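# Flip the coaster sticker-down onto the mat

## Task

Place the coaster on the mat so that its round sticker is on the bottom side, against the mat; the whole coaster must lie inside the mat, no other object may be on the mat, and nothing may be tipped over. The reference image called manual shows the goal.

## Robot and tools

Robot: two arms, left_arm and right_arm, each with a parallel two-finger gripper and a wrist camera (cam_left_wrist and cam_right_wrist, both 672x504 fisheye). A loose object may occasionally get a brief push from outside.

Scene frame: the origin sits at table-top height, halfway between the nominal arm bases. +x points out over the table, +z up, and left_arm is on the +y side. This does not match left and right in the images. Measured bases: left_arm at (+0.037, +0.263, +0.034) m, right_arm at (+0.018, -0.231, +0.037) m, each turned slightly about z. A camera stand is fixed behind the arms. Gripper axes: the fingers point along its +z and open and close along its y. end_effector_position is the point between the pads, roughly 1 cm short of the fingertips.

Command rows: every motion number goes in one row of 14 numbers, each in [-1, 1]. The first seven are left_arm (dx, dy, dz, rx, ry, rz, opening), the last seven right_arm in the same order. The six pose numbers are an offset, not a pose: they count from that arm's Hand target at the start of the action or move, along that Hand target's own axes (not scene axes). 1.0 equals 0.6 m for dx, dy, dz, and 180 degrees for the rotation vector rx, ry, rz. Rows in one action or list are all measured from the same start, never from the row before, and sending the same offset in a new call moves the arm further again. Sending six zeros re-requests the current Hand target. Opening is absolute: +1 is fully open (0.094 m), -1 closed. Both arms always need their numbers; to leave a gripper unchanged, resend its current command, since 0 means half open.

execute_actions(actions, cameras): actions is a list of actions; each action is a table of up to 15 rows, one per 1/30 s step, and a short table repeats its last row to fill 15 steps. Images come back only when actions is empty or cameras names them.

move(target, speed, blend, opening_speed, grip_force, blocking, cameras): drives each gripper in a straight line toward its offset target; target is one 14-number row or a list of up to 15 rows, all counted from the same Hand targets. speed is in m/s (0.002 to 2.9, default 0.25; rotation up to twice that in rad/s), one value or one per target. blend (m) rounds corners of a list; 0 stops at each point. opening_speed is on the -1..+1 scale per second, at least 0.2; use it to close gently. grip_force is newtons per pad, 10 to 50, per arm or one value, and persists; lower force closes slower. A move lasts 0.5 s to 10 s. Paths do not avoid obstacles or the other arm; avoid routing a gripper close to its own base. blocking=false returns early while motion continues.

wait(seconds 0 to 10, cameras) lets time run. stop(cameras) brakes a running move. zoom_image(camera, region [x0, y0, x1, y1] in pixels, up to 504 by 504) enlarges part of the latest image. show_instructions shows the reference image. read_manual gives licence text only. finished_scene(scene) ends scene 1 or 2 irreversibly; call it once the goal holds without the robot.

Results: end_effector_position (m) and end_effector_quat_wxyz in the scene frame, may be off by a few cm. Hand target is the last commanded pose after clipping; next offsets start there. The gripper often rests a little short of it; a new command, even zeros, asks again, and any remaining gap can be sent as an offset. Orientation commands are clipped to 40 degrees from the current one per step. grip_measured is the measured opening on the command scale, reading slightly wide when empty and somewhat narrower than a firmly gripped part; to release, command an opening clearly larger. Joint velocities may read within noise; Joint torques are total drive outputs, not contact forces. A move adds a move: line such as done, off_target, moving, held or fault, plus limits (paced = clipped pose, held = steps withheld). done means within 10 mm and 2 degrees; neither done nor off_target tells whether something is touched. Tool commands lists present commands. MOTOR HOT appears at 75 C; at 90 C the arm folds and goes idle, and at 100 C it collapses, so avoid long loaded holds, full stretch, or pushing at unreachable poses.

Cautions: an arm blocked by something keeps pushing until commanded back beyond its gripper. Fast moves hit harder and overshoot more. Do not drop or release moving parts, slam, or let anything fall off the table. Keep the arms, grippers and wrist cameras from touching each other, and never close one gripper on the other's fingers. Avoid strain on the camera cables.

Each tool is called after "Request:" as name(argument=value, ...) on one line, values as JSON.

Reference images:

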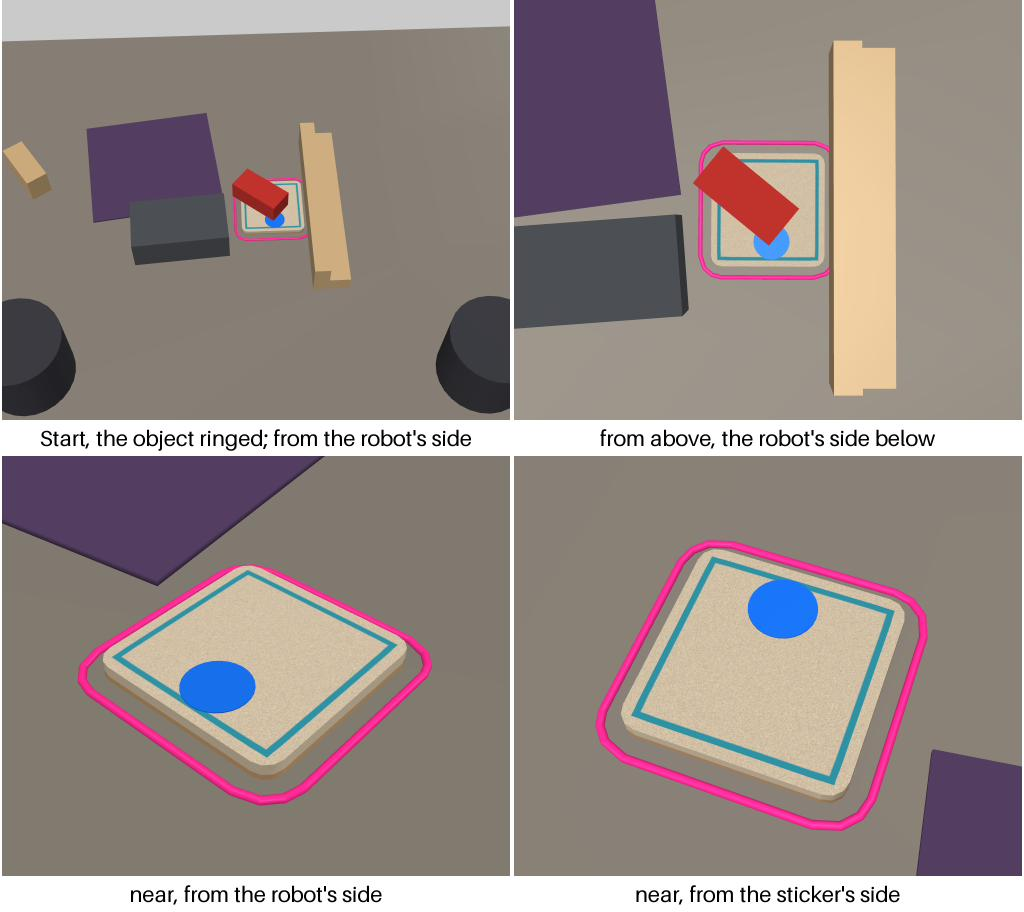

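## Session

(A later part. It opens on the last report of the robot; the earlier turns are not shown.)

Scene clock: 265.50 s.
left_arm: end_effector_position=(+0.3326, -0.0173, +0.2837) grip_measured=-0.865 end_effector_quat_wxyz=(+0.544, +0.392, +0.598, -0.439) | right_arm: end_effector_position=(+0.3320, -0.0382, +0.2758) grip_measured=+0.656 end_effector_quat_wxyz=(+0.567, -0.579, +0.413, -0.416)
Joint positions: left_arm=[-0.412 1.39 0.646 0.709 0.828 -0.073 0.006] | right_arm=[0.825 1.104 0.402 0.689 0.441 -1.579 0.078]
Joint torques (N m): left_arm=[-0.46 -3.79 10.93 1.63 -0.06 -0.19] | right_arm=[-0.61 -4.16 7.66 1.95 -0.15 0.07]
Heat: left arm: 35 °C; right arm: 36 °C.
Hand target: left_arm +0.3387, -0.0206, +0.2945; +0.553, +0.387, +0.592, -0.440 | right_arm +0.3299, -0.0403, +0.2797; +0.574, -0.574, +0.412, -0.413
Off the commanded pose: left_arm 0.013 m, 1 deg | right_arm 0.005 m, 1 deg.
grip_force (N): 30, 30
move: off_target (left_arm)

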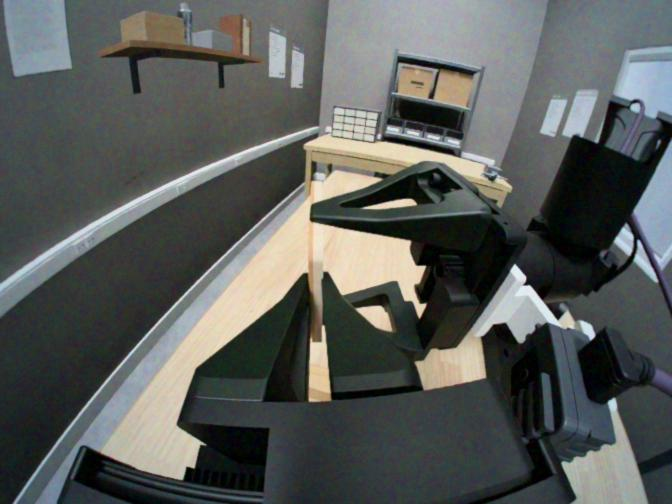

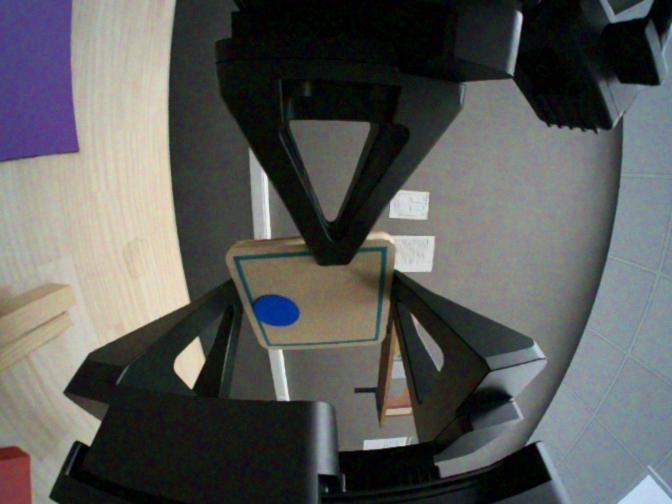

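Request:
move(target=[[0,0,0,0,0,0,-0.95,0,0,0,0,0,0,1],[0,0,0,0,0,0,-0.95,0,0,-0.2,0,0,0,1],[0,0,0,0,0,0,-0.95,0.25,0,-0.2,0,0,0,1]], opening_speed=1, speed=[0.1,0.15,0.3], blend=[0,0.03,0], cameras=["cam_left_wrist","cam_right_wrist"])

Scene clock: 274.00 s.
left_arm: end_effector_position=(+0.3332, -0.0174, +0.2828) grip_measured=-0.875 end_effector_quat_wxyz=(+0.540, +0.387, +0.602, -0.442) | right_arm: end_effector_position=(+0.2650, -0.2240, +0.2731) grip_measured=+0.999 end_effector_quat_wxyz=(+0.567, -0.574, +0.418, -0.417)
Joint positions: left_arm=[-0.412 1.393 0.646 0.709 0.827 -0.088 0.006] | right_arm=[-0.509 0.315 0.227 0.076 -0.882 -1.585 0.094]
Joint torques (N m): left_arm=[-0.35 -3.92 10.89 1.7 -0.05 0.01] | right_arm=[0.2 2.09 10.18 1.77 -0.23 0.17]
Heat: left arm: 35 °C; right arm: 36 °C.
Hand target: left_arm +0.3387, -0.0206, +0.2945; +0.553, +0.387, +0.592, -0.440 | right_arm +0.2641, -0.2207, +0.2797; +0.575, -0.574, +0.412, -0.413
Off the commanded pose: left_arm 0.013 m, 2 deg | right_arm 0.007 m, 1 deg.
grip_force (N): 30, 30
move: off_target (left_arm)

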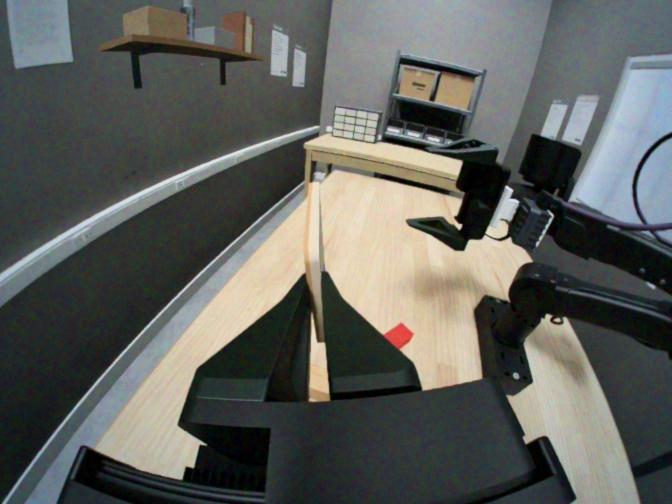

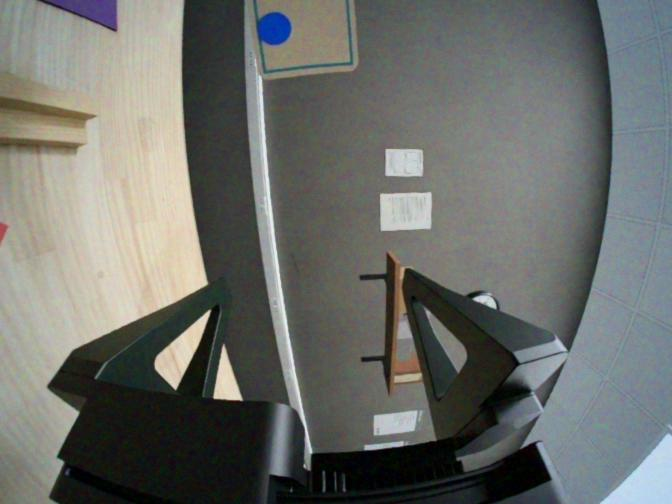

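Request:
move(target=[0.258,0.111,-0.2925,0.1245,0.1961,0.497,-0.95,0,0,0,0,0,0,1], speed=0.3, cameras=["cam_left_wrist","cam_right_wrist"])

Scene clock: 297.30 s.
left_arm: end_effector_position=(+0.3391, +0.1641, +0.1355) grip_measured=-0.875 end_effector_quat_wxyz=(+0.446, +0.811, +0.344, +0.161) | right_arm: end_effector_position=(+0.2649, -0.2240, +0.2733) grip_measured=+0.999 end_effector_quat_wxyz=(+0.567, -0.574, +0.417, -0.418)
Joint positions: left_arm=[0.068 1.207 0.5 -0.094 0.694 2.098 0.006] | right_arm=[-0.509 0.315 0.227 0.077 -0.882 -1.585 0.094]
Joint torques (N m): left_arm=[0.65 -4.16 5.5 1.42 0.56 0.02] | right_arm=[0.2 2.11 10.15 1.76 -0.22 0.17]
Heat: left arm: 36 °C; right arm: 39 °C.
Hand target: left_arm +0.3328, +0.1625, +0.1344; +0.435, +0.874, +0.193, +0.097 | right_arm +0.2641, -0.2207, +0.2796; +0.575, -0.574, +0.412, -0.413
Off the commanded pose: left_arm 0.007 m, 20 deg | right_arm 0.007 m, 1 deg.
joint sent to its limit (left arm) — joint 6 (wrist roll), upper limit. The joint targets are off in orientation, not in position.
grip_force (N): 30, 30
move: off_target (left_arm)

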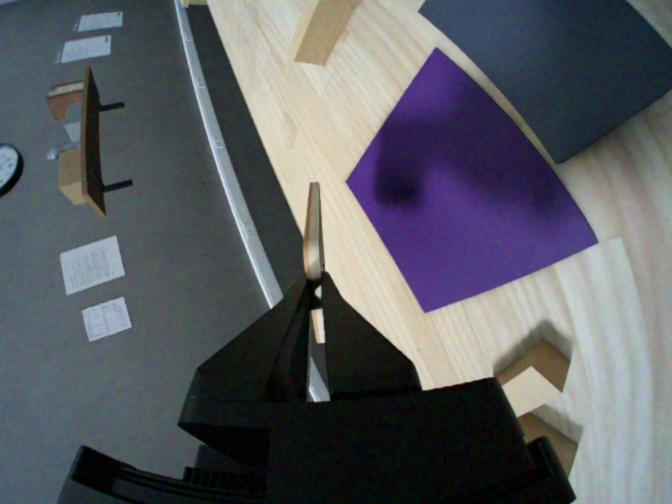

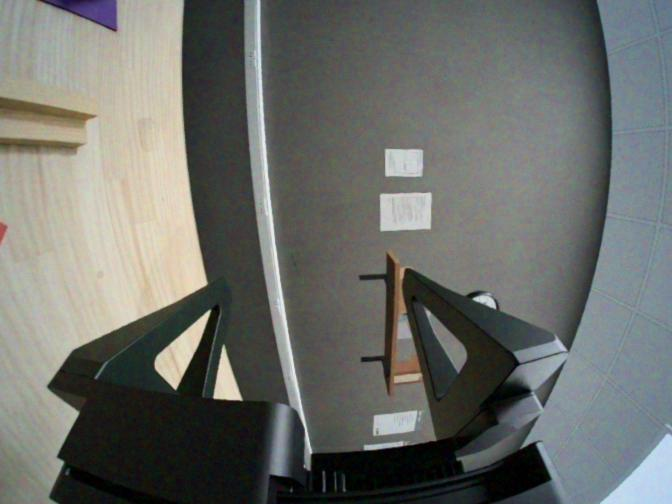

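Request:
move(target=[0,0.022,0.029,0.059,0.143,-0.132,-0.95,0,0,0,0,0,0,1], speed=0.3, cameras=["cam_left_wrist"])

Scene clock: 310.83 s.
left_arm: end_effector_position=(+0.3381, +0.1475, +0.1259) grip_measured=-0.875 end_effector_quat_wxyz=(+0.303, +0.812, +0.465, +0.182) | right_arm: end_effector_position=(+0.2649, -0.2240, +0.2733) grip_measured=+0.999 end_effector_quat_wxyz=(+0.567, -0.574, +0.417, -0.418)
Joint positions: left_arm=[-0.272 1.187 0.613 -0.286 0.145 1.758 0.006] | right_arm=[-0.509 0.315 0.227 0.077 -0.882 -1.585 0.094]
Joint torques (N m): left_arm=[-0.53 -2.81 11.49 1.15 0.17 -0.15] | right_arm=[0.2 2.1 10.17 1.76 -0.22 0.17]
Heat: left arm: 35 °C; right arm: 39 °C.
Hand target: left_arm +0.3421, +0.1427, +0.1345; +0.311, +0.809, +0.467, +0.178 | right_arm +0.2641, -0.2207, +0.2796; +0.575, -0.574, +0.412, -0.413
Off the commanded pose: left_arm 0.011 m, 1 deg | right_arm 0.007 m, 1 deg.
grip_force (N): 30, 30
move: off_target (left_arm)
Images, in order (width x height): cam_left_wrist 672x504.

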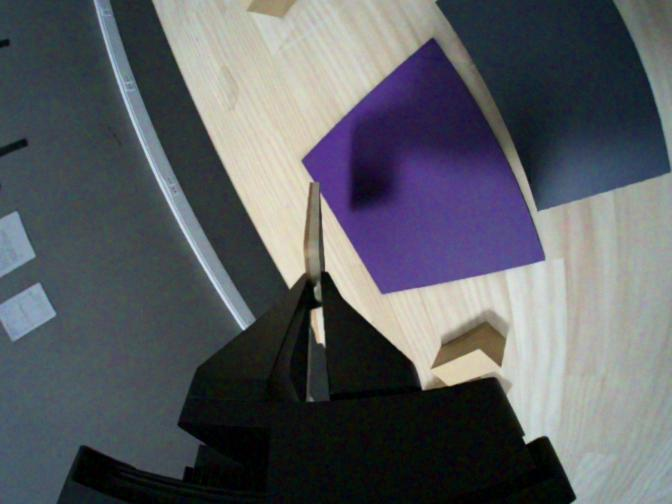

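Request:
move(target=[-0.004,-0.048,0.069,0,0,0,-0.95,0,0,0,0,0,0,1], speed=0.12, cameras=["cam_left_wrist"])

Scene clock: 316.07 s.
left_arm: end_effector_position=(+0.3492, +0.1407, +0.0890) grip_measured=-0.875 end_effector_quat_wxyz=(+0.306, +0.810, +0.464, +0.186) | right_arm: end_effector_position=(+0.2649, -0.2240, +0.2733) grip_measured=+0.999 end_effector_quat_wxyz=(+0.567, -0.574, +0.417, -0.418)
Joint positions: left_arm=[-0.289 1.323 0.53 -0.054 0.133 1.745 0.006] | right_arm=[-0.509 0.315 0.227 0.077 -0.882 -1.585 0.094]
Joint torques (N m): left_arm=[-0.59 -3.33 6.06 1.48 0.15 -0.18] | right_arm=[0.21 2.11 10.18 1.76 -0.22 0.17]
Heat: left arm: 34 °C; right arm: 39 °C.
Hand target: left_arm +0.3462, +0.1375, +0.0844; +0.310, +0.809, +0.467, +0.178 | right_arm +0.2641, -0.2207, +0.2796; +0.575, -0.574, +0.412, -0.413
Off the commanded pose: left_arm 0.006 m, 1 deg | right_arm 0.007 m, 1 deg.
grip_force (N): 30, 30
move: done
Images, in order (width x height): cam_left_wrist 672x504.

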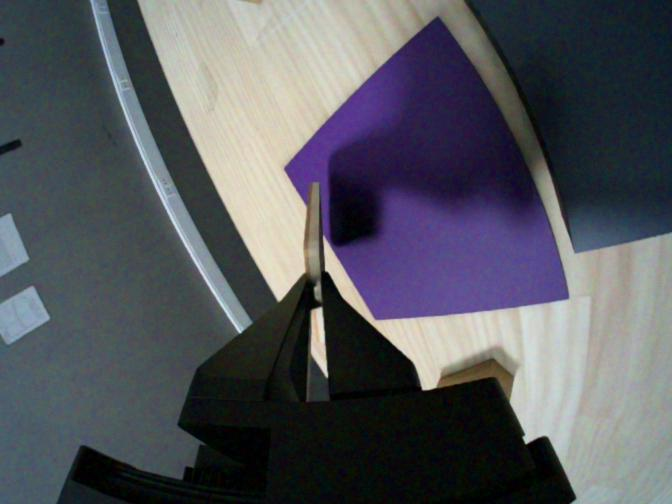

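Request:
move(target=[-0.004,0.0215,0.025,0,0,0,-0.95,0,0,0,0,0,0,1], speed=0.06)

Scene clock: 325.40 s.
left_arm: end_effector_position=(+0.3525, +0.1329, +0.0733) grip_measured=-0.875 end_effector_quat_wxyz=(+0.295, +0.815, +0.467, +0.176) | right_arm: end_effector_position=(+0.2649, -0.2240, +0.2733) grip_measured=+0.999 end_effector_quat_wxyz=(+0.567, -0.574, +0.417, -0.418)
Joint positions: left_arm=[-0.316 1.407 0.542 -0.012 0.116 1.725 0.006] | right_arm=[-0.509 0.315 0.227 0.077 -0.882 -1.585 0.094]
Joint torques (N m): left_arm=[-0.68 -3.55 10.19 1.46 0.07 -0.16] | right_arm=[0.2 2.11 10.18 1.76 -0.23 0.17]
Heat: left arm: 35 °C; right arm: 40 °C.
Hand target: left_arm +0.3620, +0.1256, +0.0818; +0.310, +0.809, +0.467, +0.178 | right_arm +0.2641, -0.2207, +0.2796; +0.575, -0.574, +0.412, -0.413
Off the commanded pose: left_arm 0.015 m, 2 deg | right_arm 0.007 m, 1 deg.
grip_force (N): 30, 30
move: off_target (left_arm)

Request:
move(target=[0.005,-0.044,0.01,0,0,0,-0.95,0,0,0,0,0,0,1], speed=0.05, cameras=["cam_left_wrist"])

Scene clock: 330.03 s.
left_arm: end_effector_position=(+0.3568, +0.1354, +0.0696) grip_measured=-0.875 end_effector_quat_wxyz=(+0.313, +0.805, +0.465, +0.193) | right_arm: end_effector_position=(+0.2649, -0.2240, +0.2733) grip_measured=+0.999 end_effector_quat_wxyz=(+0.567, -0.574, +0.417, -0.418)
Joint positions: left_arm=[-0.304 1.418 0.489 0.105 0.118 1.727 0.006] | right_arm=[-0.509 0.315 0.227 0.077 -0.882 -1.585 0.094]
Joint torques (N m): left_arm=[0.64 -3.29 5.11 1.43 0.25 -0.04] | right_arm=[0.2 2.11 10.17 1.77 -0.23 0.17]
Heat: left arm: 35 °C; right arm: 40 °C.
Hand target: left_arm +0.3499, +0.1359, +0.0598; +0.311, +0.809, +0.467, +0.178 | right_arm +0.2641, -0.2207, +0.2796; +0.575, -0.574, +0.412, -0.413
Off the commanded pose: left_arm 0.012 m, 2 deg | right_arm 0.007 m, 1 deg.
grip_force (N): 30, 30
move: off_target (left_arm)
Images, in order (width x height): cam_left_wrist 672x504.

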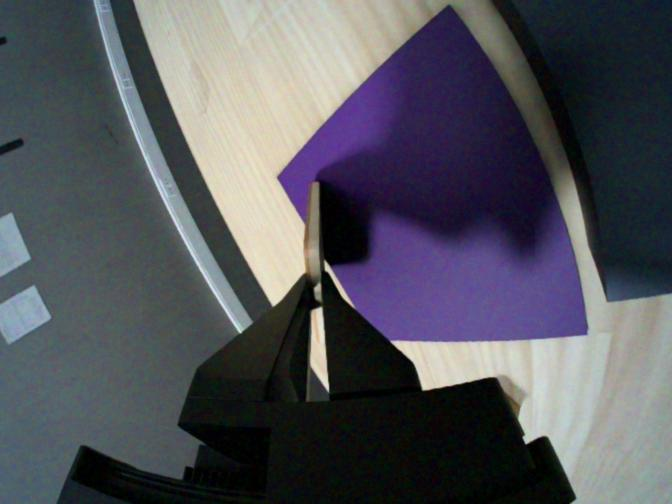

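Request:
move(target=[[-0.01,-0.003,-0.034,0,0,0,-0.95,0,0,0,0,0,0,1],[-0.01,-0.014,-0.022,0,0,0,-0.95,0,0,0,0,0,0,1]], speed=0.06, cameras=["cam_left_wrist"])

Scene clock: 336.27 s.
left_arm: end_effector_position=(+0.3395, +0.1411, +0.0712) grip_measured=-0.875 end_effector_quat_wxyz=(+0.309, +0.807, +0.466, +0.190) | right_arm: end_effector_position=(+0.2649, -0.2240, +0.2733) grip_measured=+0.999 end_effector_quat_wxyz=(+0.567, -0.574, +0.417, -0.418)
Joint positions: left_arm=[-0.304 1.332 0.442 0.054 0.118 1.727 0.006] | right_arm=[-0.509 0.315 0.227 0.077 -0.882 -1.585 0.094]
Joint torques (N m): left_arm=[-0.59 -2.8 5.42 1.48 0.18 -0.09] | right_arm=[0.18 2.1 10.18 1.76 -0.22 0.17]
Heat: left arm: 35 °C; right arm: 40 °C.
Hand target: left_arm +0.3340, +0.1382, +0.0640; +0.311, +0.809, +0.467, +0.178 | right_arm +0.2641, -0.2207, +0.2796; +0.575, -0.574, +0.412, -0.413
Off the commanded pose: left_arm 0.010 m, 1 deg | right_arm 0.007 m, 1 deg.
grip_force (N): 30, 30
move: done
Images, in order (width x height): cam_left_wrist 672x504.

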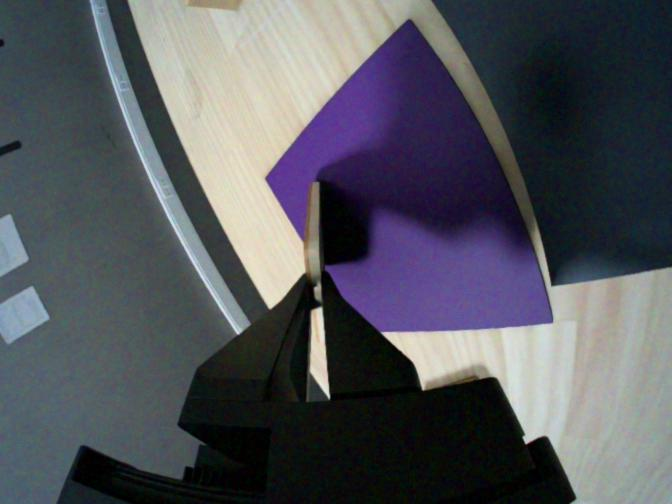

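Request:
move(target=[[-0.0125,-0.003,-0.028,0,0,0,-0.95,0,0,0,0,0,0,1],[-0.0125,-0.026,-0.003,0,0,0,-0.95,0,0,0,0,0,0,1]], speed=0.06, cameras=["cam_left_wrist"])

Scene clock: 342.67 s.
left_arm: end_effector_position=(+0.3296, +0.1383, +0.0678) grip_measured=-0.875 end_effector_quat_wxyz=(+0.320, +0.805, +0.459, +0.197) | right_arm: end_effector_position=(+0.2649, -0.2240, +0.2733) grip_measured=+0.999 end_effector_quat_wxyz=(+0.567, -0.574, +0.417, -0.418)
Joint positions: left_arm=[-0.329 1.297 0.377 0.114 0.107 1.715 0.006] | right_arm=[-0.509 0.315 0.227 0.077 -0.882 -1.585 0.094]
Joint torques (N m): left_arm=[-0.65 -2.35 5.12 1.37 0.17 -0.18] | right_arm=[0.2 2.11 10.17 1.77 -0.22 0.17]
Heat: left arm: 35 °C; right arm: 40 °C.
Hand target: left_arm +0.3191, +0.1382, +0.0549; +0.310, +0.809, +0.467, +0.178 | right_arm +0.2641, -0.2207, +0.2796; +0.575, -0.574, +0.412, -0.413
Off the commanded pose: left_arm 0.017 m, 3 deg | right_arm 0.007 m, 1 deg.
grip_force (N): 30, 30
move: off_target (left_arm)
Images, in order (width x height): cam_left_wrist 672x504.

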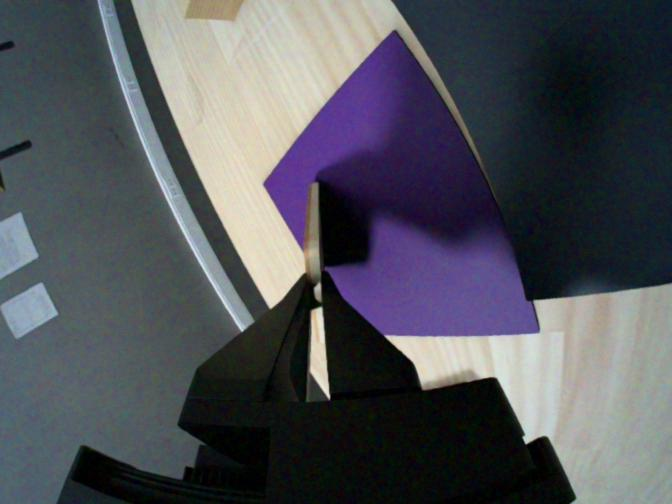

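Request:
move(target=[[0.008,0.020,-0.005,0,0,0,-0.95,0,0,0,0,0,0,1],[0.008,0.020,-0.005,0,0,0,-0.35,0,0,0,0,0,0,1],[0.008,0.020,-0.06,0,0,0,-0.35,0,0,0,0,0,0,1],[0.008,0.020,-0.22,0,0,0,-0.35,0,0,0,0,0,0,1]], speed=[0.05,0.05,0.05,0.2], blend=[0,0,0.01,0], opening_speed=0.3, cameras=["cam_left_wrist"])

Scene clock: 359.53 s.
left_arm: end_effector_position=(+0.2554, +0.1850, +0.1517) grip_measured=-0.352 end_effector_quat_wxyz=(+0.301, +0.809, +0.471, +0.184) | right_arm: end_effector_position=(+0.2649, -0.2240, +0.2733) grip_measured=+0.999 end_effector_quat_wxyz=(+0.567, -0.574, +0.417, -0.418)
Joint positions: left_arm=[-0.181 0.706 0.535 -0.702 0.194 1.819 0.03] | right_arm=[-0.509 0.315 0.227 0.077 -0.882 -1.585 0.094]
Joint torques (N m): left_arm=[0.46 -0.9 11.23 1.05 0.32 0.09] | right_arm=[0.21 2.11 10.18 1.76 -0.23 0.17]
Heat: left arm: 34 °C; right arm: 40 °C.
Hand target: left_arm +0.2529, +0.1822, +0.1611; +0.310, +0.809, +0.467, +0.178 | right_arm +0.2641, -0.2207, +0.2796; +0.575, -0.574, +0.412, -0.413
Off the commanded pose: left_arm 0.010 m, 1 deg | right_arm 0.007 m, 1 deg.
grip_force (N): 30, 30
move: done
Images, in order (width x height): cam_left_wrist 672x504.

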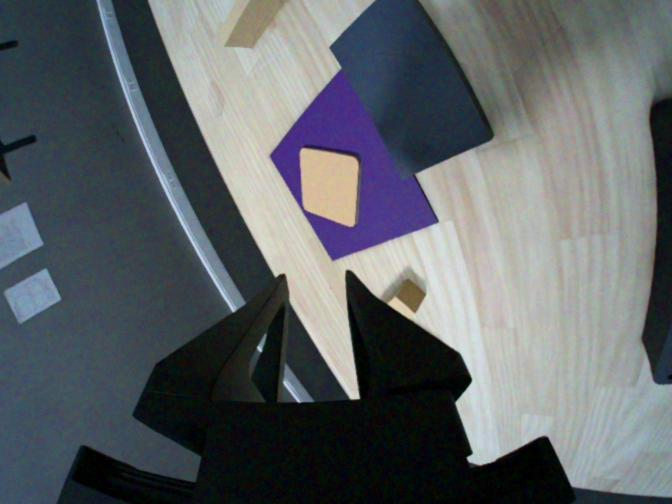

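Request:
zoom_image(camera="cam_left_wrist", region=[250, 60, 450, 270])

Scaled by 2.400 from the camera's 672x504 image, which has a finer 960x720 frame.

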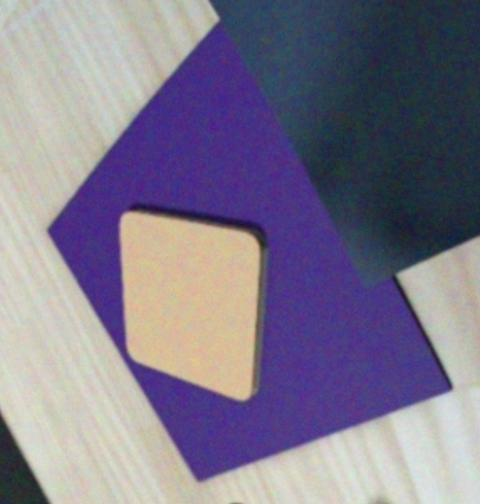

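Request:
finished_scene(scene=1)

The scene is finished: the task was done.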